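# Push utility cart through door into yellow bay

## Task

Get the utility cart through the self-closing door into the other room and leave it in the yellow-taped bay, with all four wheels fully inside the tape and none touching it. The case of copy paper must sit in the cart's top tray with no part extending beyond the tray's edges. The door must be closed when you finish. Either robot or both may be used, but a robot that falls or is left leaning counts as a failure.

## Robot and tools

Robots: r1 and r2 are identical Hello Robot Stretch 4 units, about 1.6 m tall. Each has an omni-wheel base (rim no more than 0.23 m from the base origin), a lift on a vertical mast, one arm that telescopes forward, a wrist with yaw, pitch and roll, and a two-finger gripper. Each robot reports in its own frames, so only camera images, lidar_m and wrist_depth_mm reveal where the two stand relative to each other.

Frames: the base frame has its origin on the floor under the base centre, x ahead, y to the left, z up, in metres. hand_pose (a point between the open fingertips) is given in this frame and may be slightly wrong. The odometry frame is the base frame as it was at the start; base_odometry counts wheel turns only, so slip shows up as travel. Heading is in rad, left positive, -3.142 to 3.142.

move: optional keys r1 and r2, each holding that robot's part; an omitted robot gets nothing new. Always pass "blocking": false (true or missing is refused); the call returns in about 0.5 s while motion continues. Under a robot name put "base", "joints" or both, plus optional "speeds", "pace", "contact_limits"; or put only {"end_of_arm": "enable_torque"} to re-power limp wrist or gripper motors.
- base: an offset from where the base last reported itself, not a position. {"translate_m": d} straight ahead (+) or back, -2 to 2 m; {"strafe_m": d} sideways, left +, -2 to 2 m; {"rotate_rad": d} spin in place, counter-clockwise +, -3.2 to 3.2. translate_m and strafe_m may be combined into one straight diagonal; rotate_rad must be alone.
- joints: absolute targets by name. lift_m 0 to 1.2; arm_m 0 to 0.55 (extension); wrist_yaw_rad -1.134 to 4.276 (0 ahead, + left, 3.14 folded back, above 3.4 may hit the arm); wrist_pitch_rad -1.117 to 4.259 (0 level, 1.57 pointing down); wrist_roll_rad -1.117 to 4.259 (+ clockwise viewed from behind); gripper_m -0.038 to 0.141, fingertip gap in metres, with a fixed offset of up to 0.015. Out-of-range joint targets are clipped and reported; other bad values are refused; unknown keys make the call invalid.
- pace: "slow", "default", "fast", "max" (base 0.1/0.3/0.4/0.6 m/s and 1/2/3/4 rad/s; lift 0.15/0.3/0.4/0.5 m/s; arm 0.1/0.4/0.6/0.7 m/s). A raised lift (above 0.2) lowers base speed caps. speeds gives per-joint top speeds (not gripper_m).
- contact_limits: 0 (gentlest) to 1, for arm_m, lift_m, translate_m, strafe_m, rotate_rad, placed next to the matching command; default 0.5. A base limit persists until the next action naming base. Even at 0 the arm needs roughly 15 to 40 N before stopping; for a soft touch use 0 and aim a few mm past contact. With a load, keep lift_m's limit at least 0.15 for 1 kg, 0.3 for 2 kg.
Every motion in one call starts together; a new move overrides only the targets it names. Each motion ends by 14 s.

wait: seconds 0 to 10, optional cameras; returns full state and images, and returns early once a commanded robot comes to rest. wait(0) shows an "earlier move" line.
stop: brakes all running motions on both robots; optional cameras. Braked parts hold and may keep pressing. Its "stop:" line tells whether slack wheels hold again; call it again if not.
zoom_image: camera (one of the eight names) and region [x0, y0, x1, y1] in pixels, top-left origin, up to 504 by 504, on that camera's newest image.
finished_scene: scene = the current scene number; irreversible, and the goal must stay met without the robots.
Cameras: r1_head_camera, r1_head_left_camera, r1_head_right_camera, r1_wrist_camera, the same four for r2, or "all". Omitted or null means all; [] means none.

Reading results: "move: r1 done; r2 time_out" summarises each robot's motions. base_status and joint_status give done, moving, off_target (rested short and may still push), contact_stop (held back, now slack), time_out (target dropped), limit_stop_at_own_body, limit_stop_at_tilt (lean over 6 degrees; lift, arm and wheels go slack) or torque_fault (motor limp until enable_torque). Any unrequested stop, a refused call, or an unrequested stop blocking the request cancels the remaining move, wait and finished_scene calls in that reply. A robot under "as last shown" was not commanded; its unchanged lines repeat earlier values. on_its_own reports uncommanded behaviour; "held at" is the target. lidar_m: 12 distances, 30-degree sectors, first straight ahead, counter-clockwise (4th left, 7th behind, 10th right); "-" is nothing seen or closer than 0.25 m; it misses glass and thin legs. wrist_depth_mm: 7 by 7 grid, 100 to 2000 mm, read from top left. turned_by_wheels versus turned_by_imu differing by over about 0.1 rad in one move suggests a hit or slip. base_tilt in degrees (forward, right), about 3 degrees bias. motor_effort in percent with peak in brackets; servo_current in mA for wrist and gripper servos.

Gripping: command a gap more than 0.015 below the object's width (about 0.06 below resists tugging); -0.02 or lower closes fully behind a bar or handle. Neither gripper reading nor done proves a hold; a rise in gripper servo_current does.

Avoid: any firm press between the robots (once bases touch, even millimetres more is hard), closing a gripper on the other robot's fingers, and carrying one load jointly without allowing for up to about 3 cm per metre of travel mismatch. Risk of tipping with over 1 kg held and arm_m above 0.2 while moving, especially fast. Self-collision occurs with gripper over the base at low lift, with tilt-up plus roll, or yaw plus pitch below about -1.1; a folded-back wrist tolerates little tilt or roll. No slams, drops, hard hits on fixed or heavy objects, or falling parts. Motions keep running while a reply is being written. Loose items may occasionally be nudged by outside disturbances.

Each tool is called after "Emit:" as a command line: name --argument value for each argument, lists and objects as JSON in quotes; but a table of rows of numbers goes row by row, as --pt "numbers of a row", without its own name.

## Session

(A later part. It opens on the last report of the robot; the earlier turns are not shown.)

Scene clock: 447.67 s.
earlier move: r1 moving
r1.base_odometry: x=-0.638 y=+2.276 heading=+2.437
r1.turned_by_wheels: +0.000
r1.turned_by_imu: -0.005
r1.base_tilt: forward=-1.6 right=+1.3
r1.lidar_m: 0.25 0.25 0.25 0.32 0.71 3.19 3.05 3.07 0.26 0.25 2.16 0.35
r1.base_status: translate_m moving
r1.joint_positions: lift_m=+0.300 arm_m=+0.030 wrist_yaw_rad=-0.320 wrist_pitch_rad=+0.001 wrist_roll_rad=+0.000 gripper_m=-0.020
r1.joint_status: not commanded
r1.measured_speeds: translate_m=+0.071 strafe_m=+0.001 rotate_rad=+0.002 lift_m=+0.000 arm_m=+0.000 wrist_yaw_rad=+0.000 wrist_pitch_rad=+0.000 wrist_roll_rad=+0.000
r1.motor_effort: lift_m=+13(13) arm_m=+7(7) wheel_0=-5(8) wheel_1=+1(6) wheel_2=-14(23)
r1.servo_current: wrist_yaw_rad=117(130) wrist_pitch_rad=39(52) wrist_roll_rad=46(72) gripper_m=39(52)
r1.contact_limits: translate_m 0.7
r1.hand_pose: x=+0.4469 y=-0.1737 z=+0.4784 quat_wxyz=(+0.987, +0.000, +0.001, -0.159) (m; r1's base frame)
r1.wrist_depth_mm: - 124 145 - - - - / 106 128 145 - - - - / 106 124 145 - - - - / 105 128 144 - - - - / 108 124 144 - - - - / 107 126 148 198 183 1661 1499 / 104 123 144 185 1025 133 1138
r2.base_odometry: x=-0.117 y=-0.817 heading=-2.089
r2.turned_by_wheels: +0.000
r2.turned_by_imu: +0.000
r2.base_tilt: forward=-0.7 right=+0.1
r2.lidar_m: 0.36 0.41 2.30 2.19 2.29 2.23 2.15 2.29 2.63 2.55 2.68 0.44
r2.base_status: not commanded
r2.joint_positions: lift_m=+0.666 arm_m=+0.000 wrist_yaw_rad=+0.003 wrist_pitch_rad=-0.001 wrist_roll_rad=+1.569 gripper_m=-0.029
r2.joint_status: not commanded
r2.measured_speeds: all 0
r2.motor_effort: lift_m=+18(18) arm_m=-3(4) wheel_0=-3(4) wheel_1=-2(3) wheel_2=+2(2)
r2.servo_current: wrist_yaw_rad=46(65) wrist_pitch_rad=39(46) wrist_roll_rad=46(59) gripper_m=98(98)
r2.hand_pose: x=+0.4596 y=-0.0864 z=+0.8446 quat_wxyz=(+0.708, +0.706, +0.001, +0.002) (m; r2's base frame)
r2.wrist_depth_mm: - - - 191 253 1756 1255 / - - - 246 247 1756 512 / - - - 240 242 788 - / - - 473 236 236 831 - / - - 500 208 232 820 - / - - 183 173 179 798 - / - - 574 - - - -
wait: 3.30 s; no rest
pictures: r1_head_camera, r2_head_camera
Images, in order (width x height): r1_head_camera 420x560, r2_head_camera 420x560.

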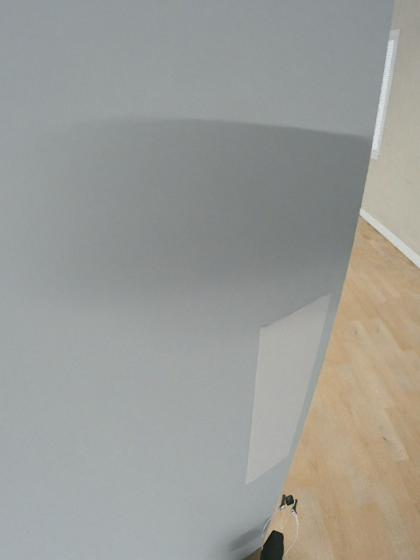

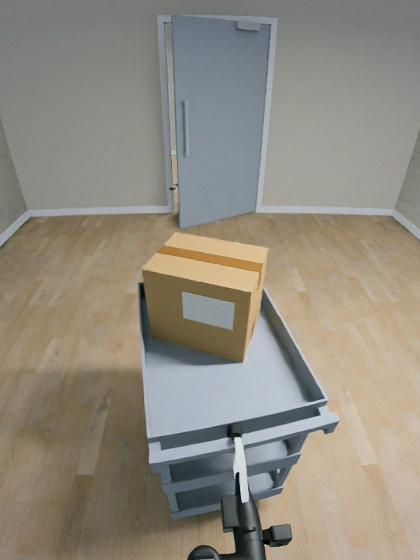

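Emit:
move --blocking false --r1 '{"base":{"translate_m":0.4},"joints":{"arm_m":0.2},"pace":"slow","contact_limits":{"translate_m":0.7}}' --cameras '[]'

Emit:
wait --seconds 3.8 --cameras '["r1_head_camera","r2_head_camera"]'

Scene clock: 453.83 s.
earlier move: r1 done
move: r1 moving
r1.base_odometry: x=-0.665 y=+2.300 heading=+2.435
r1.turned_by_wheels: -0.002
r1.turned_by_imu: -0.003
r1.base_tilt: forward=-1.6 right=+1.3
r1.lidar_m: 0.25 0.25 0.25 0.32 0.72 3.25 3.05 3.12 0.26 0.29 2.14 0.36
r1.base_status: translate_m moving
r1.joint_positions: lift_m=+0.300 arm_m=+0.042 wrist_yaw_rad=-0.320 wrist_pitch_rad=+0.001 wrist_roll_rad=+0.000 gripper_m=-0.020
r1.joint_status: arm_m moving
r1.measured_speeds: translate_m=+0.048 strafe_m=+0.000 rotate_rad=+0.001 lift_m=+0.000 arm_m=+0.050 wrist_yaw_rad=+0.000 wrist_pitch_rad=+0.000 wrist_roll_rad=+0.000
r1.motor_effort: lift_m=+13(13) arm_m=+10(13) wheel_0=-4(4) wheel_1=+4(5) wheel_2=-19(20)
r1.servo_current: wrist_yaw_rad=137(137) wrist_pitch_rad=46(46) wrist_roll_rad=46(59) gripper_m=39(52)
r1.contact_limits: translate_m 0.7
r1.hand_pose: x=+0.4593 y=-0.1737 z=+0.4784 quat_wxyz=(+0.987, +0.000, +0.001, -0.159) (m; r1's base frame)
r1.wrist_depth_mm: - 117 - - - - - / - 117 - - - - - / - - - - - - - / 104 - - - - - - / - 116 - - - - - / 103 116 1808 200 182 1661 1537 / - 115 146 156 1025 133 1138
r2: as last shown
r2.base_tilt: forward=-0.7 right=+0.0
r2.lidar_m: 0.36 0.41 2.29 2.15 2.28 2.26 2.16 2.26 2.63 2.53 2.67 0.43
r2.motor_effort: lift_m=+18(18) arm_m=-4(4) wheel_0=-3(4) wheel_1=-2(2) wheel_2=+2(2)
r2.servo_current: wrist_yaw_rad=39(52) wrist_pitch_rad=39(46) wrist_roll_rad=39(59) gripper_m=98(98)
r2.wrist_depth_mm: - - - 191 254 1708 1255 / - - - 246 248 1756 508 / - - - 241 242 788 - / - - 477 236 236 831 - / - - 496 207 232 820 - / - - 183 172 179 809 - / - - 574 - - - -
pictures: none
No camera images: "cameras" was empty.

Scene clock: 457.63 s.
earlier move: r1 moving
r1.base_odometry: x=-0.942 y=+2.535 heading=+2.437
r1.turned_by_wheels: +0.002
r1.turned_by_imu: +0.000
r1.base_tilt: forward=-1.6 right=+1.3
r1.lidar_m: 2.06 0.25 - 0.25 0.35 3.57 3.43 0.50 0.62 1.40 2.12 2.73
r1.base_status: translate_m moving
r1.joint_positions: lift_m=+0.300 arm_m=+0.200 wrist_yaw_rad=-0.301 wrist_pitch_rad=+0.001 wrist_roll_rad=+0.000 gripper_m=-0.020
r1.joint_status: all done
r1.measured_speeds: translate_m=+0.072 strafe_m=-0.001 rotate_rad=+0.002 lift_m=+0.000 arm_m=+0.000 wrist_yaw_rad=+0.000 wrist_pitch_rad=+0.000 wrist_roll_rad=+0.000
r1.motor_effort: lift_m=+14(14) arm_m=+5(23) wheel_0=+5(11) wheel_1=+10(14) wheel_2=-7(22)
r1.servo_current: wrist_yaw_rad=52(137) wrist_pitch_rad=46(52) wrist_roll_rad=46(65) gripper_m=39(52)
r1.contact_limits: translate_m 0.7
r1.hand_pose: x=+0.6202 y=-0.1691 z=+0.4783 quat_wxyz=(+0.989, +0.000, +0.001, -0.150) (m; r1's base frame)
r1.wrist_depth_mm: - - - - - - - / 1537 - - - - - - / - - - - - - - / - - - - - - - / - - - - - - - / 1708 1576 1618 199 1661 1618 1576 / 1281 1205 180 179 162 1138 1160
r2.base_odometry: x=-0.117 y=-0.817 heading=-2.089
r2.turned_by_wheels: +0.000
r2.turned_by_imu: +0.001
r2.base_tilt: forward=-0.7 right=+0.1
r2.lidar_m: 0.38 0.39 2.28 2.15 2.31 2.26 2.17 2.27 2.66 2.53 2.64 0.44
r2.base_status: not commanded
r2.joint_positions: lift_m=+0.666 arm_m=+0.000 wrist_yaw_rad=+0.003 wrist_pitch_rad=-0.001 wrist_roll_rad=+1.569 gripper_m=-0.029
r2.joint_status: not commanded
r2.measured_speeds: all 0
r2.motor_effort: lift_m=+18(18) arm_m=-4(4) wheel_0=-3(4) wheel_1=-2(3) wheel_2=+2(2)
r2.servo_current: wrist_yaw_rad=46(59) wrist_pitch_rad=39(46) wrist_roll_rad=59(59) gripper_m=91(98)
r2.hand_pose: x=+0.4596 y=-0.0864 z=+0.8446 quat_wxyz=(+0.708, +0.706, +0.001, +0.002) (m; r2's base frame)
r2.wrist_depth_mm: - - - 191 254 1756 1229 / - - - 245 248 1808 508 / - - - 240 243 788 - / - - 480 236 236 831 - / - - 504 208 232 809 - / - - 184 173 179 798 - / - - 569 - - - -
wait: 3.80 s; no rest
pictures: r1_head_camera, r2_head_camera
Images, in order (width x height): r1_head_camera 420x560, r2_head_camera 420x560.

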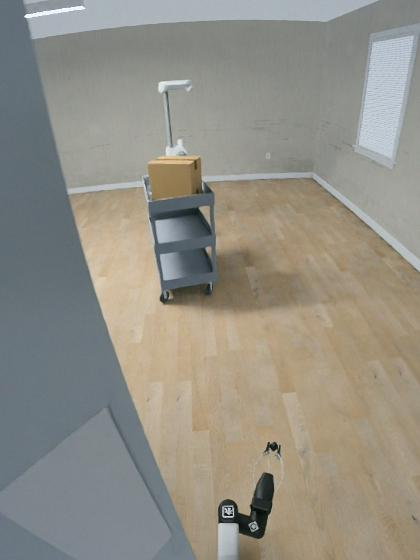

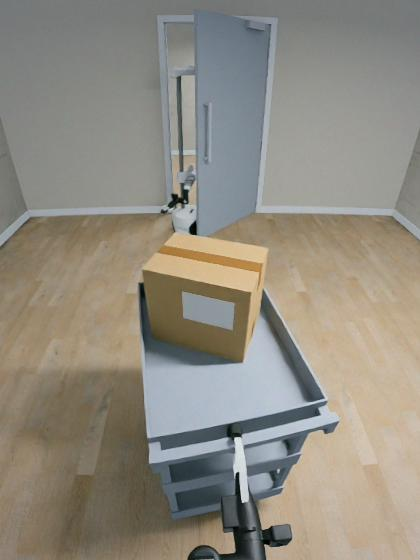

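Emit:
move --blocking false --r1 '{"base":{"translate_m":0.45},"joints":{"arm_m":0.03},"pace":"slow","contact_limits":{"translate_m":0.7}}' --r2 '{"base":{"translate_m":-0.4}}' --cameras '[]'

Emit:
wait --seconds 4.5 --cameras '["r1_head_camera","r2_head_camera"]'

Scene clock: 463.93 s.
earlier move: r1 done
move: r1 moving; r2 moving
r1.base_odometry: x=-0.970 y=+2.559 heading=+2.438
r1.turned_by_wheels: +0.001
r1.turned_by_imu: +0.001
r1.base_tilt: forward=-1.6 right=+1.3
r1.lidar_m: 2.08 0.25 3.85 0.25 0.35 3.67 3.47 0.53 0.66 1.48 2.12 2.74
r1.base_status: translate_m moving
r1.joint_positions: lift_m=+0.300 arm_m=+0.187 wrist_yaw_rad=-0.301 wrist_pitch_rad=+0.001 wrist_roll_rad=+0.000 gripper_m=-0.020
r1.joint_status: arm_m moving
r1.measured_speeds: translate_m=+0.049 strafe_m=+0.000 rotate_rad=+0.002 lift_m=+0.000 arm_m=-0.049 wrist_yaw_rad=+0.000 wrist_pitch_rad=+0.000 wrist_roll_rad=+0.000
r1.motor_effort: lift_m=+14(14) arm_m=-4(6) wheel_0=+5(8) wheel_1=+11(12) wheel_2=-11(12)
r1.servo_current: wrist_yaw_rad=52(65) wrist_pitch_rad=33(46) wrist_roll_rad=39(65) gripper_m=46(46)
r1.contact_limits: translate_m 0.7
r1.hand_pose: x=+0.6078 y=-0.1691 z=+0.4783 quat_wxyz=(+0.989, +0.000, +0.001, -0.150) (m; r1's base frame)
r1.wrist_depth_mm: - - - - - - - / 1537 - - - - - - / - - - - - - - / - - - - - - - / - - - - - - - / 1464 1618 1576 199 1756 1708 1576 / 1281 1205 180 179 161 1138 1160
r2.base_odometry: x=-0.102 y=-0.790 heading=-2.089
r2.turned_by_wheels: +0.000
r2.turned_by_imu: +0.000
r2.base_tilt: forward=-0.7 right=+0.1
r2.lidar_m: 0.36 0.39 2.26 2.16 2.28 2.22 2.15 2.25 2.63 2.53 2.65 0.44
r2.base_status: translate_m moving
r2.joint_positions: lift_m=+0.666 arm_m=+0.000 wrist_yaw_rad=+0.003 wrist_pitch_rad=-0.001 wrist_roll_rad=+1.569 gripper_m=-0.029
r2.joint_status: not commanded
r2.measured_speeds: translate_m=-0.121 strafe_m=-0.002 rotate_rad=+0.001 lift_m=+0.000 arm_m=+0.000 wrist_yaw_rad=+0.000 wrist_pitch_rad=+0.000 wrist_roll_rad=+0.002
r2.motor_effort: lift_m=+18(18) arm_m=-4(4) wheel_0=-11(11) wheel_1=-8(10) wheel_2=+16(17)
r2.servo_current: wrist_yaw_rad=52(52) wrist_pitch_rad=46(46) wrist_roll_rad=52(52) gripper_m=91(98)
r2.hand_pose: x=+0.4596 y=-0.0864 z=+0.8446 quat_wxyz=(+0.708, +0.706, +0.001, +0.002) (m; r2's base frame)
r2.wrist_depth_mm: - - - 194 255 1708 1255 / - - - 248 250 1808 525 / - - - 242 243 788 - / - - 473 237 237 831 - / - - 496 177 232 820 - / - - 182 172 179 798 - / - - 569 - - - -
pictures: none
No camera images: "cameras" was empty.

Scene clock: 466.27 s.
earlier move: r1 moving; r2 done
r1.base_odometry: x=-1.138 y=+2.702 heading=+2.438
r1.turned_by_wheels: +0.000
r1.turned_by_imu: -0.001
r1.base_tilt: forward=-1.6 right=+1.3
r1.lidar_m: 2.20 4.17 0.25 0.25 0.26 0.78 3.86 0.72 0.95 2.05 2.09 2.70
r1.base_status: translate_m moving
r1.joint_positions: lift_m=+0.300 arm_m=+0.030 wrist_yaw_rad=-0.301 wrist_pitch_rad=+0.001 wrist_roll_rad=+0.000 gripper_m=-0.020
r1.joint_status: arm_m moving
r1.measured_speeds: translate_m=+0.100 strafe_m=+0.001 rotate_rad=-0.002 lift_m=+0.000 arm_m=+0.000 wrist_yaw_rad=+0.000 wrist_pitch_rad=+0.000 wrist_roll_rad=+0.000
r1.motor_effort: lift_m=+14(14) arm_m=-5(8) wheel_0=+1(8) wheel_1=+10(13) wheel_2=-7(12)
r1.servo_current: wrist_yaw_rad=46(78) wrist_pitch_rad=39(52) wrist_roll_rad=52(65) gripper_m=46(46)
r1.contact_limits: translate_m 0.7
r1.hand_pose: x=+0.4505 y=-0.1691 z=+0.4783 quat_wxyz=(+0.989, +0.000, +0.001, -0.150) (m; r1's base frame)
r1.wrist_depth_mm: - - - - - - - / - - - - - - - / - - - - - - - / - - - - - - - / - - - - - - - / 1808 1756 1618 198 1661 1708 1618 / 1281 1182 180 180 161 1118 1205
r2.base_odometry: x=+0.081 y=-0.469 heading=-2.089
r2.turned_by_wheels: +0.000
r2.turned_by_imu: -0.001
r2.base_tilt: forward=-0.7 right=+0.1
r2.lidar_m: 0.32 0.40 2.29 2.17 2.32 1.85 1.76 1.84 2.58 2.52 2.65 0.47
r2.base_status: done
r2.joint_positions: lift_m=+0.666 arm_m=+0.000 wrist_yaw_rad=+0.001 wrist_pitch_rad=-0.001 wrist_roll_rad=+1.569 gripper_m=-0.029
r2.joint_status: not commanded
r2.measured_speeds: all 0
r2.motor_effort: lift_m=+18(18) arm_m=-3(4) wheel_0=-5(14) wheel_1=-2(10) wheel_2=+3(17)
r2.servo_current: wrist_yaw_rad=46(59) wrist_pitch_rad=39(46) wrist_roll_rad=59(65) gripper_m=91(98)
r2.hand_pose: x=+0.4594 y=-0.0872 z=+0.8446 quat_wxyz=(+0.708, +0.706, +0.000, +0.001) (m; r2's base frame)
r2.wrist_depth_mm: - - - 297 322 325 324 / - - - 283 300 1756 1281 / - - - 263 276 1808 508 / - - - 248 256 831 - / - - 473 183 238 820 - / - - 182 170 179 798 - / - - 488 - 213 - -
wait: 2.33 of 4.5 s (r2 has come to rest)
pictures: r1_head_camera, r2_head_camera
Images, in order (width x height): r1_head_camera 420x560, r2_head_camera 420x560.

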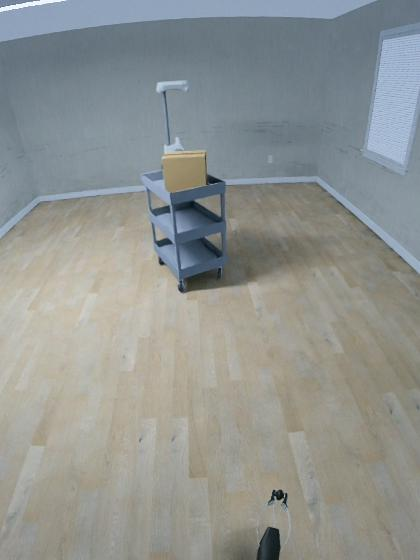

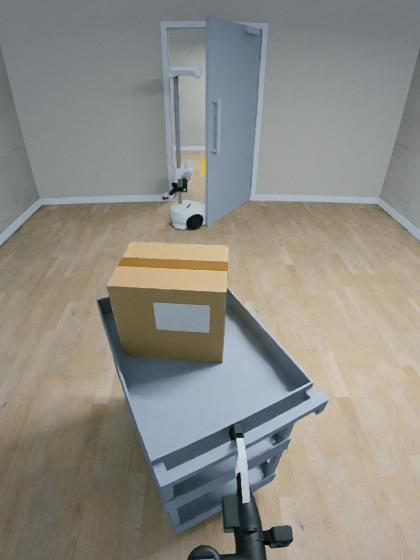

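Emit:
wait --seconds 0.3 --cameras '[]'

Emit:
move --blocking false --r1 '{"base":{"translate_m":0.25},"pace":"slow","contact_limits":{"translate_m":0.7}}' --cameras '[]'

Emit:
wait --seconds 3 --cameras '[]'

Emit:
move --blocking false --r1 '{"base":{"strafe_m":0.6},"pace":"slow","contact_limits":{"strafe_m":0.7}}' --cameras '[]'

Emit:
wait --seconds 6 --cameras '["r1_head_camera","r2_head_camera"]'

Scene clock: 473.13 s.
earlier move: r1 done
r1.base_odometry: x=-1.303 y=+2.842 heading=+2.438
r1.turned_by_wheels: +0.000
r1.turned_by_imu: +0.000
r1.base_tilt: forward=-1.6 right=+1.3
r1.lidar_m: 1.97 2.53 2.86 2.67 1.45 0.96 0.83 0.92 1.19 2.03 2.10 2.68
r1.base_status: done
r1.joint_positions: lift_m=+0.300 arm_m=+0.030 wrist_yaw_rad=-0.301 wrist_pitch_rad=+0.001 wrist_roll_rad=+0.000 gripper_m=-0.020
r1.joint_status: all done
r1.measured_speeds: all 0
r1.motor_effort: lift_m=+14(14) arm_m=-5(8) wheel_0=+3(8) wheel_1=+3(15) wheel_2=-2(12)
r1.servo_current: wrist_yaw_rad=33(78) wrist_pitch_rad=39(52) wrist_roll_rad=52(65) gripper_m=39(52)
r1.contact_limits: translate_m 0.7
r1.hand_pose: x=+0.4505 y=-0.1691 z=+0.4783 quat_wxyz=(+0.989, +0.000, +0.001, -0.150) (m; r1's base frame)
r1.wrist_depth_mm: - - - - - - - / - - - - - - - / - - - - - - - / - - - - - - - / - - - - - - - / 1576 1756 1661 199 1708 1661 1576 / 1255 1182 180 179 161 1160 1182
r2.base_odometry: x=+0.081 y=-0.469 heading=-2.089
r2.turned_by_wheels: +0.000
r2.turned_by_imu: +0.001
r2.base_tilt: forward=-0.7 right=+0.1
r2.lidar_m: 0.32 0.37 2.27 2.17 2.31 1.84 1.78 1.86 2.61 2.53 2.67 0.47
r2.base_status: done
r2.joint_positions: lift_m=+0.666 arm_m=+0.000 wrist_yaw_rad=+0.001 wrist_pitch_rad=-0.001 wrist_roll_rad=+1.569 gripper_m=-0.029
r2.joint_status: not commanded
r2.measured_speeds: all 0
r2.motor_effort: lift_m=+18(18) arm_m=-4(4) wheel_0=-4(14) wheel_1=-3(10) wheel_2=+3(17)
r2.servo_current: wrist_yaw_rad=46(65) wrist_pitch_rad=46(46) wrist_roll_rad=39(65) gripper_m=98(98)
r2.hand_pose: x=+0.4594 y=-0.0872 z=+0.8446 quat_wxyz=(+0.708, +0.706, +0.000, +0.001) (m; r2's base frame)
r2.wrist_depth_mm: - - - 297 322 325 327 / - - - 285 301 1708 1255 / - - - 264 274 1756 500 / - - - 249 258 820 - / - - 473 182 238 820 - / - - 182 170 179 798 - / - - 488 - 213 - -
wait: 0.00 of 0.3 s (r1 has come to rest)
pictures: none
No camera images: "cameras" was empty.

Scene clock: 473.63 s.
move: r1 moving
r1.base_odometry: x=-1.313 y=+2.850 heading=+2.438
r1.turned_by_wheels: +0.000
r1.turned_by_imu: +0.000
r1.base_tilt: forward=-1.6 right=+1.2
r1.lidar_m: 1.98 2.52 2.88 2.67 1.46 1.00 0.86 0.93 1.27 2.03 2.07 2.70
r1.base_status: translate_m moving
r1.joint_positions: lift_m=+0.300 arm_m=+0.030 wrist_yaw_rad=-0.301 wrist_pitch_rad=+0.001 wrist_roll_rad=+0.000 gripper_m=-0.020
r1.joint_status: not commanded
r1.measured_speeds: translate_m=+0.048 strafe_m=+0.001 rotate_rad=-0.002 lift_m=+0.000 arm_m=+0.000 wrist_yaw_rad=+0.000 wrist_pitch_rad=+0.000 wrist_roll_rad=+0.000
r1.motor_effort: lift_m=+14(14) arm_m=-5(5) wheel_0=+3(6) wheel_1=+4(7) wheel_2=-4(6)
r1.servo_current: wrist_yaw_rad=52(59) wrist_pitch_rad=39(46) wrist_roll_rad=52(59) gripper_m=39(52)
r1.contact_limits: translate_m 0.7
r1.hand_pose: x=+0.4505 y=-0.1691 z=+0.4783 quat_wxyz=(+0.989, +0.000, +0.001, -0.150) (m; r1's base frame)
r1.wrist_depth_mm: - - - - - - - / - - - - - - - / - - - - - - - / - - - - - - - / - - - - - - - / 1576 1756 1618 198 1661 1661 1661 / 1281 1182 180 180 161 1160 1160
r2: as last shown
r2.turned_by_imu: +0.000
r2.lidar_m: 0.31 0.40 2.30 2.16 2.32 1.84 1.78 1.85 2.57 2.52 2.64 0.47
r2.motor_effort: lift_m=+18(18) arm_m=-4(4) wheel_0=-4(5) wheel_1=-3(3) wheel_2=+3(3)
r2.servo_current: wrist_yaw_rad=59(59) wrist_pitch_rad=39(46) wrist_roll_rad=46(59) gripper_m=98(98)
r2.wrist_depth_mm: - - - 296 322 325 324 / - - - 282 301 1808 1255 / - - - 264 276 1808 500 / - - - 248 257 820 - / - - 473 182 238 831 - / - - 182 170 180 798 - / - - 492 - 214 - -
pictures: none
No camera images: "cameras" was empty.

Scene clock: 476.63 s.
earlier move: r1 moving
r1.base_odometry: x=-1.494 y=+3.003 heading=+2.438
r1.turned_by_wheels: +0.000
r1.turned_by_imu: +0.000
r1.base_tilt: forward=-1.6 right=+1.3
r1.lidar_m: 1.72 2.04 2.91 2.70 1.82 1.25 1.12 1.18 1.57 2.01 2.06 2.63
r1.base_status: translate_m moving
r1.joint_positions: lift_m=+0.300 arm_m=+0.030 wrist_yaw_rad=-0.301 wrist_pitch_rad=+0.001 wrist_roll_rad=+0.000 gripper_m=-0.020
r1.joint_status: not commanded
r1.measured_speeds: translate_m=+0.001 strafe_m=+0.000 rotate_rad=+0.000 lift_m=+0.000 arm_m=+0.000 wrist_yaw_rad=+0.000 wrist_pitch_rad=+0.000 wrist_roll_rad=+0.000
r1.motor_effort: lift_m=+14(14) arm_m=-5(5) wheel_0=+6(8) wheel_1=+1(7) wheel_2=-4(7)
r1.servo_current: wrist_yaw_rad=39(72) wrist_pitch_rad=52(52) wrist_roll_rad=52(65) gripper_m=39(52)
r1.contact_limits: translate_m 0.7
r1.hand_pose: x=+0.4505 y=-0.1691 z=+0.4783 quat_wxyz=(+0.989, +0.000, +0.001, -0.150) (m; r1's base frame)
r1.wrist_depth_mm: - - - - - - - / 1430 - - - - - - / - - - - - - - / - - - - - - - / - - - - - - - / 1464 1618 1618 199 1708 1661 1576 / 1229 1182 180 180 161 1118 1182
r2.base_odometry: x=+0.081 y=-0.469 heading=-2.089
r2.turned_by_wheels: +0.000
r2.turned_by_imu: +0.000
r2.base_tilt: forward=-0.7 right=+0.1
r2.lidar_m: 0.32 0.40 2.30 2.19 2.32 1.83 1.76 1.87 2.55 2.54 2.65 0.47
r2.base_status: not commanded
r2.joint_positions: lift_m=+0.666 arm_m=+0.000 wrist_yaw_rad=+0.001 wrist_pitch_rad=-0.001 wrist_roll_rad=+1.569 gripper_m=-0.029
r2.joint_status: not commanded
r2.measured_speeds: all 0
r2.motor_effort: lift_m=+18(18) arm_m=-4(4) wheel_0=-5(5) wheel_1=-3(3) wheel_2=+3(3)
r2.servo_current: wrist_yaw_rad=46(65) wrist_pitch_rad=39(46) wrist_roll_rad=33(59) gripper_m=91(98)
r2.hand_pose: x=+0.4594 y=-0.0872 z=+0.8446 quat_wxyz=(+0.708, +0.706, +0.000, +0.001) (m; r2's base frame)
r2.wrist_depth_mm: - - - 297 322 325 325 / - - - 285 301 1808 1281 / - - - 265 274 1708 504 / - - - 249 257 820 - / - - 473 183 238 820 - / - - 182 170 180 798 - / - - 488 - 214 - -
wait: 3.00 s; no rest
pictures: none
No camera images: "cameras" was empty.

Scene clock: 477.13 s.
earlier move: r1 done
move: r1 moving
r1.base_odometry: x=-1.503 y=+2.992 heading=+2.438
r1.turned_by_wheels: +0.000
r1.turned_by_imu: +0.000
r1.base_tilt: forward=-1.6 right=+1.3
r1.lidar_m: 1.73 2.12 2.87 2.68 1.84 1.27 1.13 1.16 1.58 2.02 2.08 2.66
r1.base_status: strafe_m moving
r1.joint_positions: lift_m=+0.300 arm_m=+0.030 wrist_yaw_rad=-0.301 wrist_pitch_rad=+0.001 wrist_roll_rad=+0.000 gripper_m=-0.020
r1.joint_status: not commanded
r1.measured_speeds: translate_m=+0.000 strafe_m=+0.057 rotate_rad=-0.001 lift_m=+0.000 arm_m=+0.000 wrist_yaw_rad=+0.000 wrist_pitch_rad=+0.000 wrist_roll_rad=+0.000
r1.motor_effort: lift_m=+14(14) arm_m=-5(5) wheel_0=-6(8) wheel_1=+6(7) wheel_2=-2(5)
r1.servo_current: wrist_yaw_rad=33(59) wrist_pitch_rad=46(52) wrist_roll_rad=33(59) gripper_m=39(46)
r1.contact_limits: strafe_m 0.7
r1.hand_pose: x=+0.4505 y=-0.1691 z=+0.4783 quat_wxyz=(+0.989, +0.000, +0.001, -0.150) (m; r1's base frame)
r1.wrist_depth_mm: - - - - - - - / 1430 - - - - - - / - - - - - - - / - - - - - - - / - - - - - - - / 1464 1576 1618 199 1756 1618 1576 / 1255 1182 180 180 162 1138 1182
r2: as last shown
r2.lidar_m: 0.31 0.37 2.30 2.17 2.33 1.85 1.77 1.84 2.59 2.50 2.65 0.46
r2.motor_effort: lift_m=+18(18) arm_m=-4(4) wheel_0=-5(5) wheel_1=-2(3) wheel_2=+3(3)
r2.servo_current: wrist_yaw_rad=52(59) wrist_pitch_rad=39(46) wrist_roll_rad=46(59) gripper_m=91(98)
r2.wrist_depth_mm: - - - 296 322 325 325 / - - - 285 301 1808 1281 / - - - 264 274 1756 504 / - - - 248 256 820 - / - - 473 183 238 820 - / - - 182 171 179 809 - / - - 492 - 214 - -
pictures: none
No camera images: "cameras" was empty.

Scene clock: 483.13 s.
earlier move: r1 moving
r1.base_odometry: x=-1.877 y=+2.552 heading=+2.437
r1.turned_by_wheels: +0.000
r1.turned_by_imu: +0.004
r1.base_tilt: forward=-1.6 right=+1.3
r1.lidar_m: 1.71 3.33 2.26 2.12 1.88 1.30 1.22 1.25 1.64 2.61 2.67 1.93
r1.base_status: strafe_m moving
r1.joint_positions: lift_m=+0.300 arm_m=+0.030 wrist_yaw_rad=-0.301 wrist_pitch_rad=+0.001 wrist_roll_rad=+0.000 gripper_m=-0.020
r1.joint_status: not commanded
r1.measured_speeds: translate_m=+0.000 strafe_m=+0.043 rotate_rad=+0.001 lift_m=+0.000 arm_m=+0.000 wrist_yaw_rad=+0.000 wrist_pitch_rad=+0.000 wrist_roll_rad=+0.000
r1.motor_effort: lift_m=+14(14) arm_m=-5(5) wheel_0=-4(11) wheel_1=+0(7) wheel_2=-2(5)
r1.servo_current: wrist_yaw_rad=46(78) wrist_pitch_rad=39(52) wrist_roll_rad=52(65) gripper_m=46(52)
r1.contact_limits: strafe_m 0.7
r1.hand_pose: x=+0.4505 y=-0.1691 z=+0.4783 quat_wxyz=(+0.989, +0.000, +0.001, -0.150) (m; r1's base frame)
r1.wrist_depth_mm: - - - - - - - / - - 1661 - - - - / - - - - - - - / - - - - - - - / - - - - - - - / 1808 1808 189 193 1708 1661 1618 / 1255 1205 180 180 161 1138 1182
r2.base_odometry: x=+0.081 y=-0.469 heading=-2.089
r2.turned_by_wheels: +0.000
r2.turned_by_imu: +0.001
r2.base_tilt: forward=-0.7 right=+0.1
r2.lidar_m: 0.32 0.39 2.30 2.16 2.33 1.84 1.78 1.88 2.59 2.52 2.64 0.44
r2.base_status: not commanded
r2.joint_positions: lift_m=+0.666 arm_m=+0.000 wrist_yaw_rad=+0.001 wrist_pitch_rad=-0.001 wrist_roll_rad=+1.569 gripper_m=-0.029
r2.joint_status: not commanded
r2.measured_speeds: all 0
r2.motor_effort: lift_m=+18(18) arm_m=-4(4) wheel_0=-5(5) wheel_1=-3(3) wheel_2=+3(3)
r2.servo_current: wrist_yaw_rad=52(59) wrist_pitch_rad=39(46) wrist_roll_rad=52(59) gripper_m=98(104)
r2.hand_pose: x=+0.4594 y=-0.0872 z=+0.8446 quat_wxyz=(+0.708, +0.706, +0.000, +0.001) (m; r2's base frame)
r2.wrist_depth_mm: - - - 296 324 325 325 / - - - 283 303 1756 1255 / - - - 264 276 1808 504 / - - - 249 257 820 - / - - 469 183 238 820 - / - - 182 171 179 798 - / - - 488 - 214 - -
wait: 6.00 s; no rest
pictures: r1_head_camera, r2_head_camera
Images, in order (width x height): r1_head_camera 420x560, r2_head_camera 420x560.

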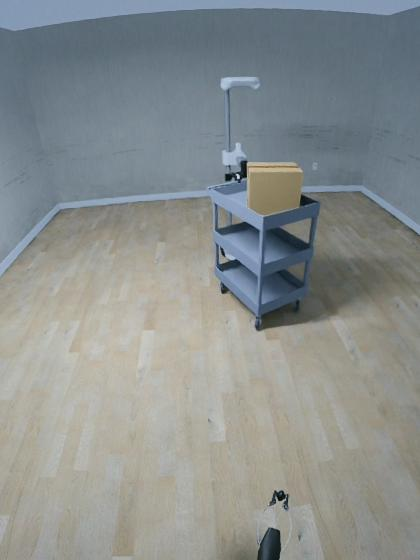

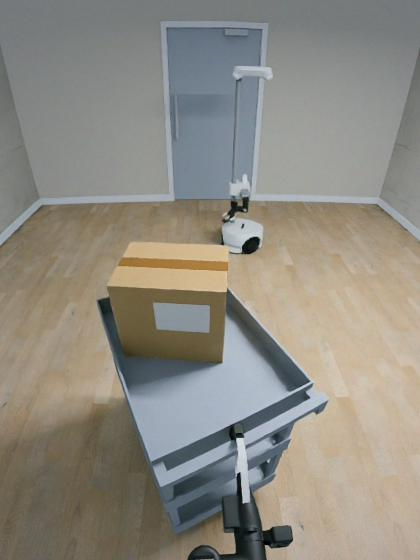

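Emit:
move --blocking false --r1 '{"base":{"rotate_rad":-2.35},"joints":{"lift_m":0.72,"wrist_yaw_rad":0.0,"gripper_m":0.08,"arm_m":0.05}}' --cameras '[]'

Emit:
wait --seconds 3 --cameras '["r1_head_camera","r2_head_camera"]'

Scene clock: 512.10 s.
earlier move: r1 done
move: r1 moving
r1.base_odometry: x=-1.882 y=+2.546 heading=+2.186
r1.turned_by_wheels: -0.251
r1.turned_by_imu: -0.254
r1.base_tilt: forward=-1.6 right=+1.3
r1.lidar_m: 1.71 2.14 2.56 2.10 2.11 1.51 1.22 1.20 1.35 2.23 2.61 2.93
r1.base_status: rotate_rad moving
r1.joint_positions: lift_m=+0.337 arm_m=+0.050 wrist_yaw_rad=-0.003 wrist_pitch_rad=+0.001 wrist_roll_rad=+0.000 gripper_m=+0.005
r1.joint_status: lift_m moving; arm_m moving; wrist_yaw_rad moving; gripper_m moving
r1.measured_speeds: translate_m=+0.000 strafe_m=+0.000 rotate_rad=-0.976 lift_m=+0.146 arm_m=+0.000 wrist_yaw_rad=+0.036 wrist_pitch_rad=+0.000 wrist_roll_rad=+0.000
r1.motor_effort: lift_m=+26(27) arm_m=+5(8) wheel_0=+8(9) wheel_1=+7(8) wheel_2=+8(8)
r1.servo_current: wrist_yaw_rad=46(111) wrist_pitch_rad=46(46) wrist_roll_rad=52(65) gripper_m=65(65)
r1.hand_pose: x=+0.5089 y=-0.0883 z=+0.5153 quat_wxyz=(+1.000, +0.000, +0.001, -0.002) (m; r1's base frame)
r1.wrist_depth_mm: - - - - - - - / - - - - - - - / - - - - - - - / - - - - - - - / - - - - - - - / 1863 1863 191 203 184 1756 1708 / 1336 1281 189 1229 156 1205 1255
r2: as last shown
r2.turned_by_imu: +0.004
r2.lidar_m: 0.32 0.35 2.31 2.16 2.32 1.83 1.75 1.85 2.56 2.53 2.63 0.48
r2.motor_effort: lift_m=+18(18) arm_m=-4(4) wheel_0=-5(5) wheel_1=-2(3) wheel_2=+3(3)
r2.servo_current: wrist_yaw_rad=46(59) wrist_pitch_rad=39(46) wrist_roll_rad=52(52) gripper_m=91(98)
r2.wrist_depth_mm: - - - 297 322 327 324 / - - - 282 300 1708 1281 / - - - 264 276 1756 504 / - - - 247 257 831 - / - - 473 183 238 809 - / - - 182 170 179 798 - / - - 488 - 214 - -
pictures: none
No camera images: "cameras" was empty.

Scene clock: 514.27 s.
earlier move: r1 done
r1.base_odometry: x=-1.882 y=+2.546 heading=+0.088
r1.turned_by_wheels: -2.098
r1.turned_by_imu: -2.110
r1.base_tilt: forward=-1.6 right=+1.3
r1.lidar_m: 1.32 2.22 2.63 2.95 1.69 2.18 2.58 2.12 2.14 1.47 1.20 1.21
r1.base_status: done
r1.joint_positions: lift_m=+0.720 arm_m=+0.050 wrist_yaw_rad=-0.002 wrist_pitch_rad=+0.001 wrist_roll_rad=+0.000 gripper_m=+0.080
r1.joint_status: all done
r1.measured_speeds: all 0
r1.motor_effort: lift_m=+25(28) arm_m=+4(8) wheel_0=+1(11) wheel_1=+1(10) wheel_2=+1(9)
r1.servo_current: wrist_yaw_rad=46(111) wrist_pitch_rad=39(52) wrist_roll_rad=39(65) gripper_m=46(91)
r1.hand_pose: x=+0.5090 y=-0.0881 z=+0.8974 quat_wxyz=(+1.000, +0.000, +0.001, -0.001) (m; r1's base frame)
r1.wrist_depth_mm: - - - - - - - / - - - - 1078 - - / - - - - - - - / - - - - - - - / - - - - - - - / - - 194 - 186 - - / - 1863 - 137 - - -
r2.base_odometry: x=+0.081 y=-0.469 heading=-2.089
r2.turned_by_wheels: +0.000
r2.turned_by_imu: +0.000
r2.base_tilt: forward=-0.7 right=+0.1
r2.lidar_m: 0.30 0.40 2.30 2.16 2.32 1.86 1.76 1.88 2.60 2.53 2.65 0.47
r2.base_status: not commanded
r2.joint_positions: lift_m=+0.666 arm_m=+0.000 wrist_yaw_rad=+0.001 wrist_pitch_rad=-0.001 wrist_roll_rad=+1.569 gripper_m=-0.029
r2.joint_status: not commanded
r2.measured_speeds: all 0
r2.motor_effort: lift_m=+18(18) arm_m=-4(4) wheel_0=-4(5) wheel_1=-2(3) wheel_2=+3(3)
r2.servo_current: wrist_yaw_rad=39(59) wrist_pitch_rad=39(52) wrist_roll_rad=46(65) gripper_m=98(104)
r2.hand_pose: x=+0.4594 y=-0.0872 z=+0.8446 quat_wxyz=(+0.708, +0.706, +0.000, +0.001) (m; r2's base frame)
r2.wrist_depth_mm: - - - 296 322 324 324 / - - - 283 300 1756 1281 / - - - 265 276 1708 508 / - - - 247 257 820 - / - - 469 183 238 820 - / - - 182 171 179 798 - / - - 488 - 213 - -
wait: 2.17 of 3 s (r1 has come to rest)
pictures: r1_head_camera, r2_head_camera
Images, in order (width x height): r1_head_camera 420x560, r2_head_camera 420x560.

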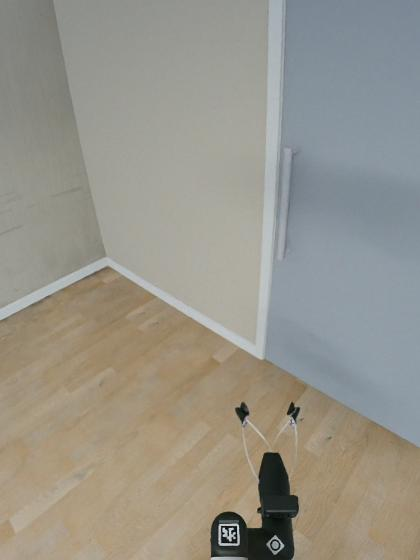

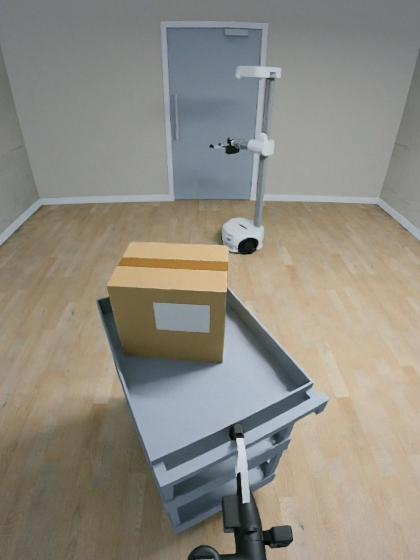

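Emit:
move --blocking false --r1 '{"base":{"translate_m":0.4,"strafe_m":-0.22},"joints":{"arm_m":0.15}}' --cameras '[]'

Emit:
wait --seconds 3 --cameras '["r1_head_camera","r1_wrist_camera"]'

Scene clock: 523.53 s.
move: r1 moving
r1.base_odometry: x=-1.849 y=+2.532 heading=+0.088
r1.turned_by_wheels: +0.000
r1.turned_by_imu: -0.001
r1.base_tilt: forward=-1.6 right=+1.3
r1.lidar_m: 1.30 2.14 2.58 2.90 1.77 2.24 2.60 2.15 2.13 1.40 1.17 1.16
r1.base_status: translate_m moving; strafe_m moving
r1.joint_positions: lift_m=+0.720 arm_m=+0.101 wrist_yaw_rad=-0.002 wrist_pitch_rad=+0.001 wrist_roll_rad=+0.000 gripper_m=+0.080
r1.joint_status: arm_m moving
r1.measured_speeds: translate_m=+0.121 strafe_m=-0.067 rotate_rad=-0.005 lift_m=+0.000 arm_m=+0.195 wrist_yaw_rad=+0.000 wrist_pitch_rad=+0.000 wrist_roll_rad=+0.000
r1.motor_effort: lift_m=+25(25) arm_m=+7(7) wheel_0=+11(11) wheel_1=+1(4) wheel_2=-9(9)
r1.servo_current: wrist_yaw_rad=52(52) wrist_pitch_rad=52(52) wrist_roll_rad=52(72) gripper_m=39(46)
r1.hand_pose: x=+0.5596 y=-0.0881 z=+0.8974 quat_wxyz=(+1.000, +0.000, +0.001, -0.001) (m; r1's base frame)
r1.wrist_depth_mm: - - - - - - - / - - - - - - - / - - - - - - - / - - - - - - - / - - - - - - - / - - 195 - 187 - - / - 1756 - 137 - - -
r2: as last shown
r2.turned_by_imu: +0.001
r2.base_tilt: forward=-0.6 right=+0.1
r2.lidar_m: 0.31 0.38 2.29 2.18 2.31 1.85 1.77 1.86 2.58 2.54 2.67 0.46
r2.motor_effort: lift_m=+18(18) arm_m=-4(4) wheel_0=-5(5) wheel_1=-2(3) wheel_2=+3(3)
r2.servo_current: wrist_yaw_rad=39(52) wrist_pitch_rad=39(46) wrist_roll_rad=46(52) gripper_m=85(98)
r2.wrist_depth_mm: - - - 296 324 325 327 / - - - 282 301 1708 1255 / - - - 265 273 1808 500 / - - - 247 257 820 - / - - 477 183 238 820 - / - - 182 170 180 798 - / - - 484 - 213 - -
pictures: none
No camera images: "cameras" was empty.

Scene clock: 525.90 s.
earlier move: r1 done
r1.base_odometry: x=-1.464 y=+2.362 heading=+0.088
r1.turned_by_wheels: +0.000
r1.turned_by_imu: -0.001
r1.base_tilt: forward=-1.6 right=+1.3
r1.lidar_m: 0.87 1.41 2.52 2.85 2.13 2.39 2.68 2.24 1.81 0.95 0.76 0.77
r1.base_status: done
r1.joint_positions: lift_m=+0.720 arm_m=+0.150 wrist_yaw_rad=-0.002 wrist_pitch_rad=+0.001 wrist_roll_rad=+0.000 gripper_m=+0.080
r1.joint_status: all done
r1.measured_speeds: all 0
r1.motor_effort: lift_m=+24(25) arm_m=+5(7) wheel_0=+0(12) wheel_1=+3(5) wheel_2=+1(10)
r1.servo_current: wrist_yaw_rad=52(72) wrist_pitch_rad=52(52) wrist_roll_rad=52(72) gripper_m=39(52)
r1.hand_pose: x=+0.6090 y=-0.0881 z=+0.8975 quat_wxyz=(+1.000, +0.000, +0.001, -0.001) (m; r1's base frame)
r1.wrist_depth_mm: - - - 549 488 413 373 / - - - 544 492 418 373 / - - - 539 488 421 370 / - - - 544 492 421 375 / - - - 549 492 424 373 / - - 194 549 195 418 375 / - 149 - 137 488 410 382
r2.base_odometry: x=+0.081 y=-0.469 heading=-2.089
r2.turned_by_wheels: +0.000
r2.turned_by_imu: +0.000
r2.base_tilt: forward=-0.7 right=+0.0
r2.lidar_m: 0.33 0.34 2.30 2.18 2.30 1.85 1.77 1.87 2.54 2.52 2.66 0.46
r2.base_status: not commanded
r2.joint_positions: lift_m=+0.666 arm_m=+0.000 wrist_yaw_rad=+0.001 wrist_pitch_rad=-0.001 wrist_roll_rad=+1.569 gripper_m=-0.029
r2.joint_status: not commanded
r2.measured_speeds: all 0
r2.motor_effort: lift_m=+18(18) arm_m=-4(4) wheel_0=-5(5) wheel_1=-2(3) wheel_2=+3(3)
r2.servo_current: wrist_yaw_rad=52(65) wrist_pitch_rad=33(46) wrist_roll_rad=46(59) gripper_m=91(104)
r2.hand_pose: x=+0.4594 y=-0.0872 z=+0.8446 quat_wxyz=(+0.708, +0.706, +0.000, +0.001) (m; r2's base frame)
r2.wrist_depth_mm: - - - 297 324 325 324 / - - - 283 300 1756 1281 / - - - 264 274 1808 504 / - - - 248 257 820 - / - - 473 183 238 820 - / - - 182 170 179 798 - / - - 492 - 214 - -
wait: 2.37 of 3 s (r1 has come to rest)
pictures: r1_head_camera, r1_wrist_camera
Images, in order (width x height): r1_head_camera 420x560, r1_wrist_camera 616x392.

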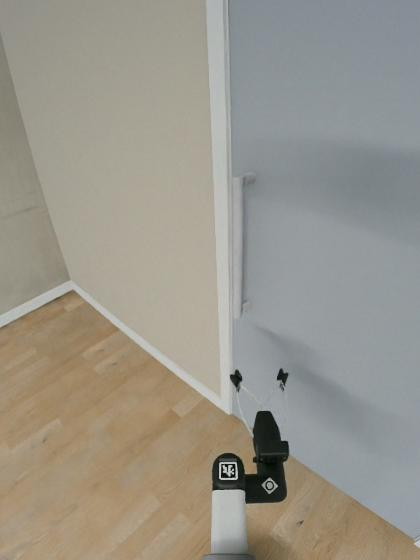

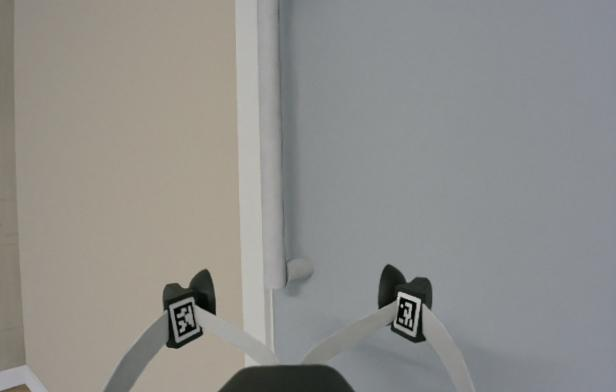

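Emit:
move --blocking false --r1 '{"base":{"translate_m":0.2,"strafe_m":0.03},"joints":{"lift_m":0.78},"contact_limits":{"translate_m":0.2}}' --cameras '[]'

Emit:
wait --seconds 2 --cameras '["r1_head_camera","r1_wrist_camera"]'

Scene clock: 538.63 s.
move: r1 moving
r1.base_odometry: x=-1.433 y=+2.370 heading=+0.089
r1.turned_by_wheels: +0.000
r1.turned_by_imu: +0.000
r1.base_tilt: forward=-1.6 right=+1.3
r1.lidar_m: 0.86 1.36 2.48 2.82 2.15 2.35 2.73 2.27 1.77 0.92 0.75 0.74
r1.base_status: translate_m moving; strafe_m moving
r1.joint_positions: lift_m=+0.756 arm_m=+0.150 wrist_yaw_rad=-0.002 wrist_pitch_rad=+0.001 wrist_roll_rad=+0.000 gripper_m=+0.080
r1.joint_status: lift_m moving
r1.measured_speeds: translate_m=+0.122 strafe_m=+0.019 rotate_rad=+0.000 lift_m=+0.124 arm_m=+0.000 wrist_yaw_rad=+0.000 wrist_pitch_rad=+0.000 wrist_roll_rad=+0.000
r1.motor_effort: lift_m=+24(27) arm_m=+5(5) wheel_0=+5(7) wheel_1=+7(9) wheel_2=-7(10)
r1.servo_current: wrist_yaw_rad=52(65) wrist_pitch_rad=39(46) wrist_roll_rad=39(59) gripper_m=39(46)
r1.contact_limits: translate_m 0.2
r1.hand_pose: x=+0.6090 y=-0.0881 z=+0.9344 quat_wxyz=(+1.000, +0.000, +0.001, -0.001) (m; r1's base frame)
r1.wrist_depth_mm: - - - 530 466 402 362 / - - - 525 469 402 362 / - - - 535 473 404 364 / - - - 539 473 402 359 / - - - 530 477 410 357 / - - 194 544 195 397 368 / - 150 - 143 469 392 368
r2: as last shown
r2.turned_by_imu: +0.001
r2.lidar_m: 0.33 0.39 2.31 2.17 2.33 1.86 1.77 1.87 2.58 2.53 2.65 0.48
r2.motor_effort: lift_m=+18(18) arm_m=-3(4) wheel_0=-4(5) wheel_1=-2(3) wheel_2=+3(3)
r2.servo_current: wrist_yaw_rad=52(59) wrist_pitch_rad=39(46) wrist_roll_rad=46(59) gripper_m=91(98)
r2.wrist_depth_mm: - - - 296 322 325 327 / - - - 283 300 1756 1255 / - - - 264 274 1863 504 / - - - 248 256 831 - / - - 480 183 239 820 - / - - 182 170 179 798 - / - - 484 - 214 - -
pictures: none
No camera images: "cameras" was empty.

Scene clock: 540.20 s.
earlier move: r1 done
r1.base_odometry: x=-1.268 y=+2.410 heading=+0.089
r1.turned_by_wheels: +0.000
r1.turned_by_imu: +0.000
r1.base_tilt: forward=-1.6 right=+1.3
r1.lidar_m: 0.70 1.16 2.35 2.65 2.23 2.24 2.84 2.39 1.49 0.79 0.64 0.63
r1.base_status: done
r1.joint_positions: lift_m=+0.780 arm_m=+0.150 wrist_yaw_rad=-0.002 wrist_pitch_rad=+0.001 wrist_roll_rad=+0.000 gripper_m=+0.080
r1.joint_status: all done
r1.measured_speeds: all 0
r1.motor_effort: lift_m=+25(27) arm_m=+5(5) wheel_0=+3(7) wheel_1=+1(9) wheel_2=+1(10)
r1.servo_current: wrist_yaw_rad=52(78) wrist_pitch_rad=39(52) wrist_roll_rad=59(65) gripper_m=46(46)
r1.contact_limits: translate_m 0.2
r1.hand_pose: x=+0.6090 y=-0.0881 z=+0.9574 quat_wxyz=(+1.000, +0.000, +0.001, -0.001) (m; r1's base frame)
r1.wrist_depth_mm: - - - 379 345 297 266 / - - - 382 347 297 267 / - - - 387 349 298 268 / - - - 387 349 300 272 / - - - 394 351 300 271 / - - 195 392 195 294 266 / - 150 - 143 347 285 267
r2.base_odometry: x=+0.081 y=-0.469 heading=-2.089
r2.turned_by_wheels: +0.000
r2.turned_by_imu: +0.000
r2.base_tilt: forward=-0.7 right=+0.0
r2.lidar_m: 0.30 0.37 2.28 2.18 2.34 1.83 1.76 1.88 2.56 2.53 2.65 0.46
r2.base_status: not commanded
r2.joint_positions: lift_m=+0.666 arm_m=+0.000 wrist_yaw_rad=+0.001 wrist_pitch_rad=-0.001 wrist_roll_rad=+1.569 gripper_m=-0.029
r2.joint_status: not commanded
r2.measured_speeds: all 0
r2.motor_effort: lift_m=+18(18) arm_m=-4(4) wheel_0=-5(5) wheel_1=-2(3) wheel_2=+3(3)
r2.servo_current: wrist_yaw_rad=46(59) wrist_pitch_rad=39(46) wrist_roll_rad=52(59) gripper_m=91(98)
r2.hand_pose: x=+0.4594 y=-0.0872 z=+0.8446 quat_wxyz=(+0.708, +0.706, +0.000, +0.001) (m; r2's base frame)
r2.wrist_depth_mm: - - - 297 324 325 324 / - - - 283 300 1756 1255 / - - - 264 274 1756 504 / - - - 248 257 820 - / - - 469 182 238 820 - / - - 182 171 179 798 - / - - 492 - 214 - -
wait: 1.57 of 2 s (r1 has come to rest)
pictures: r1_head_camera, r1_wrist_camera
Images, in order (width x height): r1_head_camera 420x560, r1_wrist_camera 616x392.

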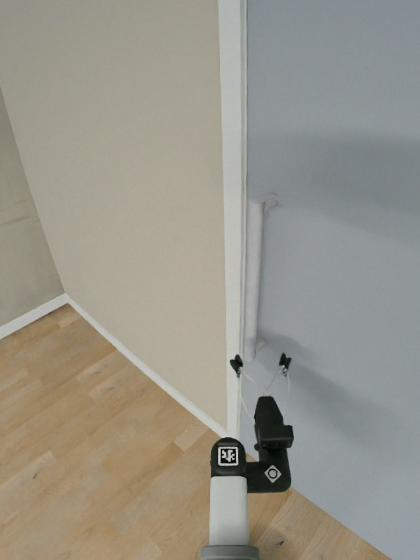

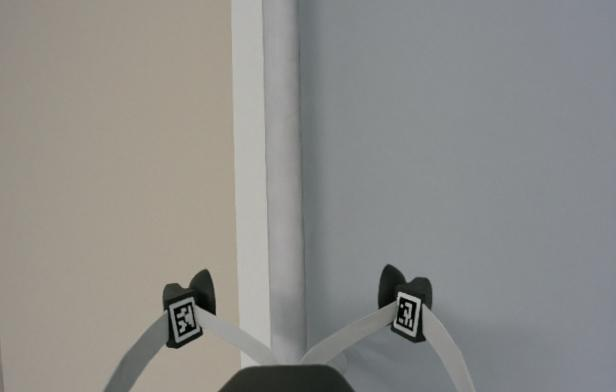

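Emit:
move --blocking false --r1 '{"joints":{"lift_m":0.86,"gripper_m":0.06}}' --cameras '[]'

Emit:
wait --seconds 1 --cameras '[]'

Emit:
move --blocking false --r1 '{"base":{"translate_m":0.11,"strafe_m":0.012},"pace":"slow","contact_limits":{"translate_m":0.1}}' --cameras '[]'

Emit:
wait --seconds 1.8 --cameras '["r1_head_camera","r1_wrist_camera"]'

Scene clock: 550.23 s.
move: r1 moving
r1.base_odometry: x=-1.268 y=+2.410 heading=+0.089
r1.turned_by_wheels: +0.000
r1.turned_by_imu: -0.001
r1.base_tilt: forward=-1.6 right=+1.3
r1.lidar_m: 0.71 1.18 2.33 2.65 2.26 2.25 2.87 2.40 1.48 0.79 0.64 0.63
r1.base_status: not commanded
r1.joint_positions: lift_m=+0.817 arm_m=+0.150 wrist_yaw_rad=-0.002 wrist_pitch_rad=+0.001 wrist_roll_rad=+0.000 gripper_m=+0.065
r1.joint_status: lift_m moving; gripper_m moving
r1.measured_speeds: translate_m=+0.000 strafe_m=+0.000 rotate_rad=+0.000 lift_m=+0.146 arm_m=+0.000 wrist_yaw_rad=+0.000 wrist_pitch_rad=+0.000 wrist_roll_rad=+0.000
r1.motor_effort: lift_m=+28(28) arm_m=+5(5) wheel_0=+3(4) wheel_1=+1(2) wheel_2=+1(1)
r1.servo_current: wrist_yaw_rad=52(59) wrist_pitch_rad=46(52) wrist_roll_rad=46(65) gripper_m=59(78)
r1.contact_limits: translate_m 0.2
r1.hand_pose: x=+0.6090 y=-0.0881 z=+0.9953 quat_wxyz=(+1.000, +0.000, +0.001, -0.001) (m; r1's base frame)
r1.wrist_depth_mm: - - - 382 345 296 265 / - - - 384 347 297 267 / - - - 384 349 298 268 / - - - 389 351 298 271 / - - - 387 343 301 271 / - - 190 392 193 301 266 / - 142 - 143 347 283 267
r2: as last shown
r2.turned_by_imu: +0.001
r2.lidar_m: 0.33 0.38 2.27 2.18 2.32 1.84 1.77 1.86 2.58 2.54 2.67 0.48
r2.motor_effort: lift_m=+18(18) arm_m=-3(4) wheel_0=-5(5) wheel_1=-2(3) wheel_2=+3(3)
r2.servo_current: wrist_yaw_rad=39(46) wrist_pitch_rad=39(46) wrist_roll_rad=46(59) gripper_m=91(98)
r2.wrist_depth_mm: - - - 297 320 324 327 / - - - 282 300 1808 1281 / - - - 265 274 1808 504 / - - - 248 257 831 - / - - 473 183 238 820 - / - - 182 171 179 798 - / - - 492 - 214 - -
pictures: none
No camera images: "cameras" was empty.

Scene clock: 551.03 s.
earlier move: r1 done
r1.base_odometry: x=-1.268 y=+2.410 heading=+0.089
r1.turned_by_wheels: +0.000
r1.turned_by_imu: +0.000
r1.base_tilt: forward=-1.6 right=+1.3
r1.lidar_m: 0.70 1.18 2.34 2.64 2.26 2.25 2.89 2.40 1.46 0.81 0.64 0.63
r1.base_status: not commanded
r1.joint_positions: lift_m=+0.860 arm_m=+0.150 wrist_yaw_rad=-0.002 wrist_pitch_rad=+0.001 wrist_roll_rad=+0.000 gripper_m=+0.060
r1.joint_status: all done
r1.measured_speeds: all 0
r1.motor_effort: lift_m=+25(28) arm_m=+5(5) wheel_0=+3(4) wheel_1=+1(2) wheel_2=+1(1)
r1.servo_current: wrist_yaw_rad=59(59) wrist_pitch_rad=46(52) wrist_roll_rad=39(65) gripper_m=39(78)
r1.contact_limits: translate_m 0.2
r1.hand_pose: x=+0.6090 y=-0.0881 z=+1.0374 quat_wxyz=(+1.000, +0.000, +0.001, -0.001) (m; r1's base frame)
r1.wrist_depth_mm: - - - 382 345 296 266 / - - - 384 349 297 267 / - - - 389 349 298 268 / - - - 387 349 298 270 / - - - 389 351 301 270 / - - 191 392 193 300 267 / - 140 - 143 347 283 267
r2.base_odometry: x=+0.081 y=-0.469 heading=-2.089
r2.turned_by_wheels: +0.000
r2.turned_by_imu: +0.000
r2.base_tilt: forward=-0.7 right=+0.1
r2.lidar_m: 0.33 0.36 2.30 2.16 2.31 1.83 1.75 1.86 2.57 2.53 2.65 0.46
r2.base_status: not commanded
r2.joint_positions: lift_m=+0.666 arm_m=+0.000 wrist_yaw_rad=+0.001 wrist_pitch_rad=-0.001 wrist_roll_rad=+1.569 gripper_m=-0.029
r2.joint_status: not commanded
r2.measured_speeds: all 0
r2.motor_effort: lift_m=+18(18) arm_m=-4(4) wheel_0=-5(5) wheel_1=-2(3) wheel_2=+3(3)
r2.servo_current: wrist_yaw_rad=39(59) wrist_pitch_rad=39(46) wrist_roll_rad=52(59) gripper_m=91(98)
r2.hand_pose: x=+0.4594 y=-0.0872 z=+0.8446 quat_wxyz=(+0.708, +0.706, +0.000, +0.001) (m; r2's base frame)
r2.wrist_depth_mm: - - - 297 324 325 325 / - - - 283 298 1756 1281 / - - - 265 273 1808 504 / - - - 248 257 831 - / - - 469 183 239 820 - / - - 182 171 179 788 - / - - 488 - 214 - -
wait: 0.80 of 1 s (r1 has come to rest)
pictures: none
No camera images: "cameras" was empty.

Scene clock: 551.53 s.
move: r1 moving
r1.base_odometry: x=-1.255 y=+2.412 heading=+0.089
r1.turned_by_wheels: +0.000
r1.turned_by_imu: +0.000
r1.base_tilt: forward=-1.6 right=+1.3
r1.lidar_m: 0.70 1.21 2.34 2.64 2.26 2.26 2.94 2.39 1.44 0.76 0.62 0.61
r1.base_status: translate_m moving; strafe_m moving
r1.joint_positions: lift_m=+0.860 arm_m=+0.150 wrist_yaw_rad=-0.002 wrist_pitch_rad=+0.001 wrist_roll_rad=+0.000 gripper_m=+0.060
r1.joint_status: not commanded
r1.measured_speeds: translate_m=+0.049 strafe_m=+0.005 rotate_rad=+0.000 lift_m=+0.000 arm_m=+0.000 wrist_yaw_rad=+0.000 wrist_pitch_rad=+0.000 wrist_roll_rad=+0.000
r1.motor_effort: lift_m=+25(25) arm_m=+5(5) wheel_0=+5(6) wheel_1=+6(7) wheel_2=-5(7)
r1.servo_current: wrist_yaw_rad=52(59) wrist_pitch_rad=39(46) wrist_roll_rad=46(65) gripper_m=39(52)
r1.contact_limits: translate_m 0.1
r1.hand_pose: x=+0.6090 y=-0.0881 z=+1.0374 quat_wxyz=(+1.000, +0.000, +0.001, -0.001) (m; r1's base frame)
r1.wrist_depth_mm: - - - 373 336 287 259 / - - - 375 340 290 262 / - - - 375 342 291 262 / - - - 379 343 294 264 / - - - 379 343 294 259 / - - 190 382 189 296 266 / - 140 - 143 338 278 260
r2: as last shown
r2.base_tilt: forward=-0.7 right=+0.0
r2.lidar_m: 0.32 0.39 2.27 2.17 2.32 1.83 1.76 1.89 2.56 2.53 2.68 0.45
r2.servo_current: wrist_yaw_rad=39(52) wrist_pitch_rad=33(46) wrist_roll_rad=52(59) gripper_m=91(91)
r2.wrist_depth_mm: - - - 297 322 325 325 / - - - 285 300 1756 1281 / - - - 265 274 1756 508 / - - - 248 256 820 - / - - 477 183 238 820 - / - - 182 171 179 798 - / - - 492 - 214 - -
pictures: none
No camera images: "cameras" was empty.

Scene clock: 553.33 s.
earlier move: r1 moving
r1.base_odometry: x=-1.159 y=+2.431 heading=+0.089
r1.turned_by_wheels: +0.000
r1.turned_by_imu: +0.000
r1.base_tilt: forward=-1.6 right=+1.3
r1.lidar_m: 0.57 1.02 2.26 2.53 2.35 2.31 3.00 2.46 1.30 0.70 0.57 0.56
r1.base_status: translate_m moving; strafe_m moving
r1.joint_positions: lift_m=+0.860 arm_m=+0.150 wrist_yaw_rad=-0.002 wrist_pitch_rad=+0.001 wrist_roll_rad=+0.000 gripper_m=+0.060
r1.joint_status: not commanded
r1.measured_speeds: all 0
r1.motor_effort: lift_m=+25(25) arm_m=+5(5) wheel_0=+3(6) wheel_1=+1(7) wheel_2=-3(8)
r1.servo_current: wrist_yaw_rad=52(72) wrist_pitch_rad=46(52) wrist_roll_rad=46(65) gripper_m=52(52)
r1.contact_limits: translate_m 0.1
r1.hand_pose: x=+0.6090 y=-0.0881 z=+1.0374 quat_wxyz=(+1.000, +0.000, +0.001, -0.001) (m; r1's base frame)
r1.wrist_depth_mm: - - 424 229 263 226 204 / - - 421 229 267 228 206 / - - 427 232 267 229 206 / - - 418 228 268 229 207 / - - 421 236 268 230 208 / - - 190 236 195 230 208 / - 140 415 143 266 222 208
r2.base_odometry: x=+0.081 y=-0.469 heading=-2.089
r2.turned_by_wheels: +0.000
r2.turned_by_imu: +0.000
r2.base_tilt: forward=-0.7 right=+0.0
r2.lidar_m: 0.33 0.38 2.27 2.16 2.31 1.86 1.73 1.87 2.56 2.52 2.64 0.49
r2.base_status: not commanded
r2.joint_positions: lift_m=+0.666 arm_m=+0.000 wrist_yaw_rad=+0.001 wrist_pitch_rad=-0.001 wrist_roll_rad=+1.569 gripper_m=-0.029
r2.joint_status: not commanded
r2.measured_speeds: all 0
r2.motor_effort: lift_m=+18(18) arm_m=-4(4) wheel_0=-5(5) wheel_1=-3(3) wheel_2=+3(3)
r2.servo_current: wrist_yaw_rad=52(59) wrist_pitch_rad=33(46) wrist_roll_rad=52(59) gripper_m=91(98)
r2.hand_pose: x=+0.4594 y=-0.0872 z=+0.8446 quat_wxyz=(+0.708, +0.706, +0.000, +0.001) (m; r2's base frame)
r2.wrist_depth_mm: - - - 297 324 325 325 / - - - 283 300 1808 1281 / - - - 265 276 1808 500 / - - - 248 256 820 - / - - 473 182 238 809 - / - - 182 170 179 798 - / - - 488 - 213 - -
wait: 1.80 s; no rest
pictures: r1_head_camera, r1_wrist_camera
Images, in order (width x height): r1_head_camera 420x560, r1_wrist_camera 616x392.

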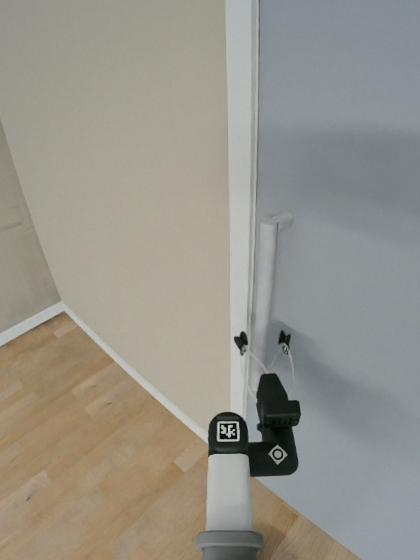

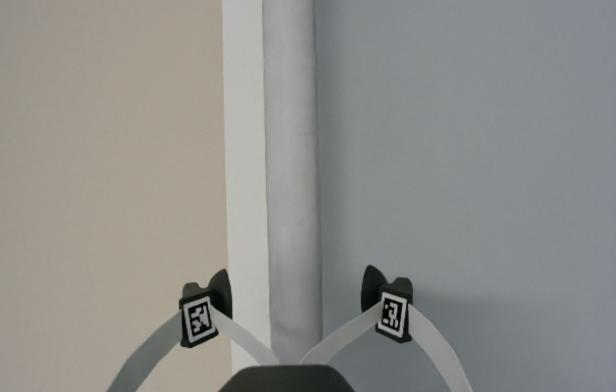

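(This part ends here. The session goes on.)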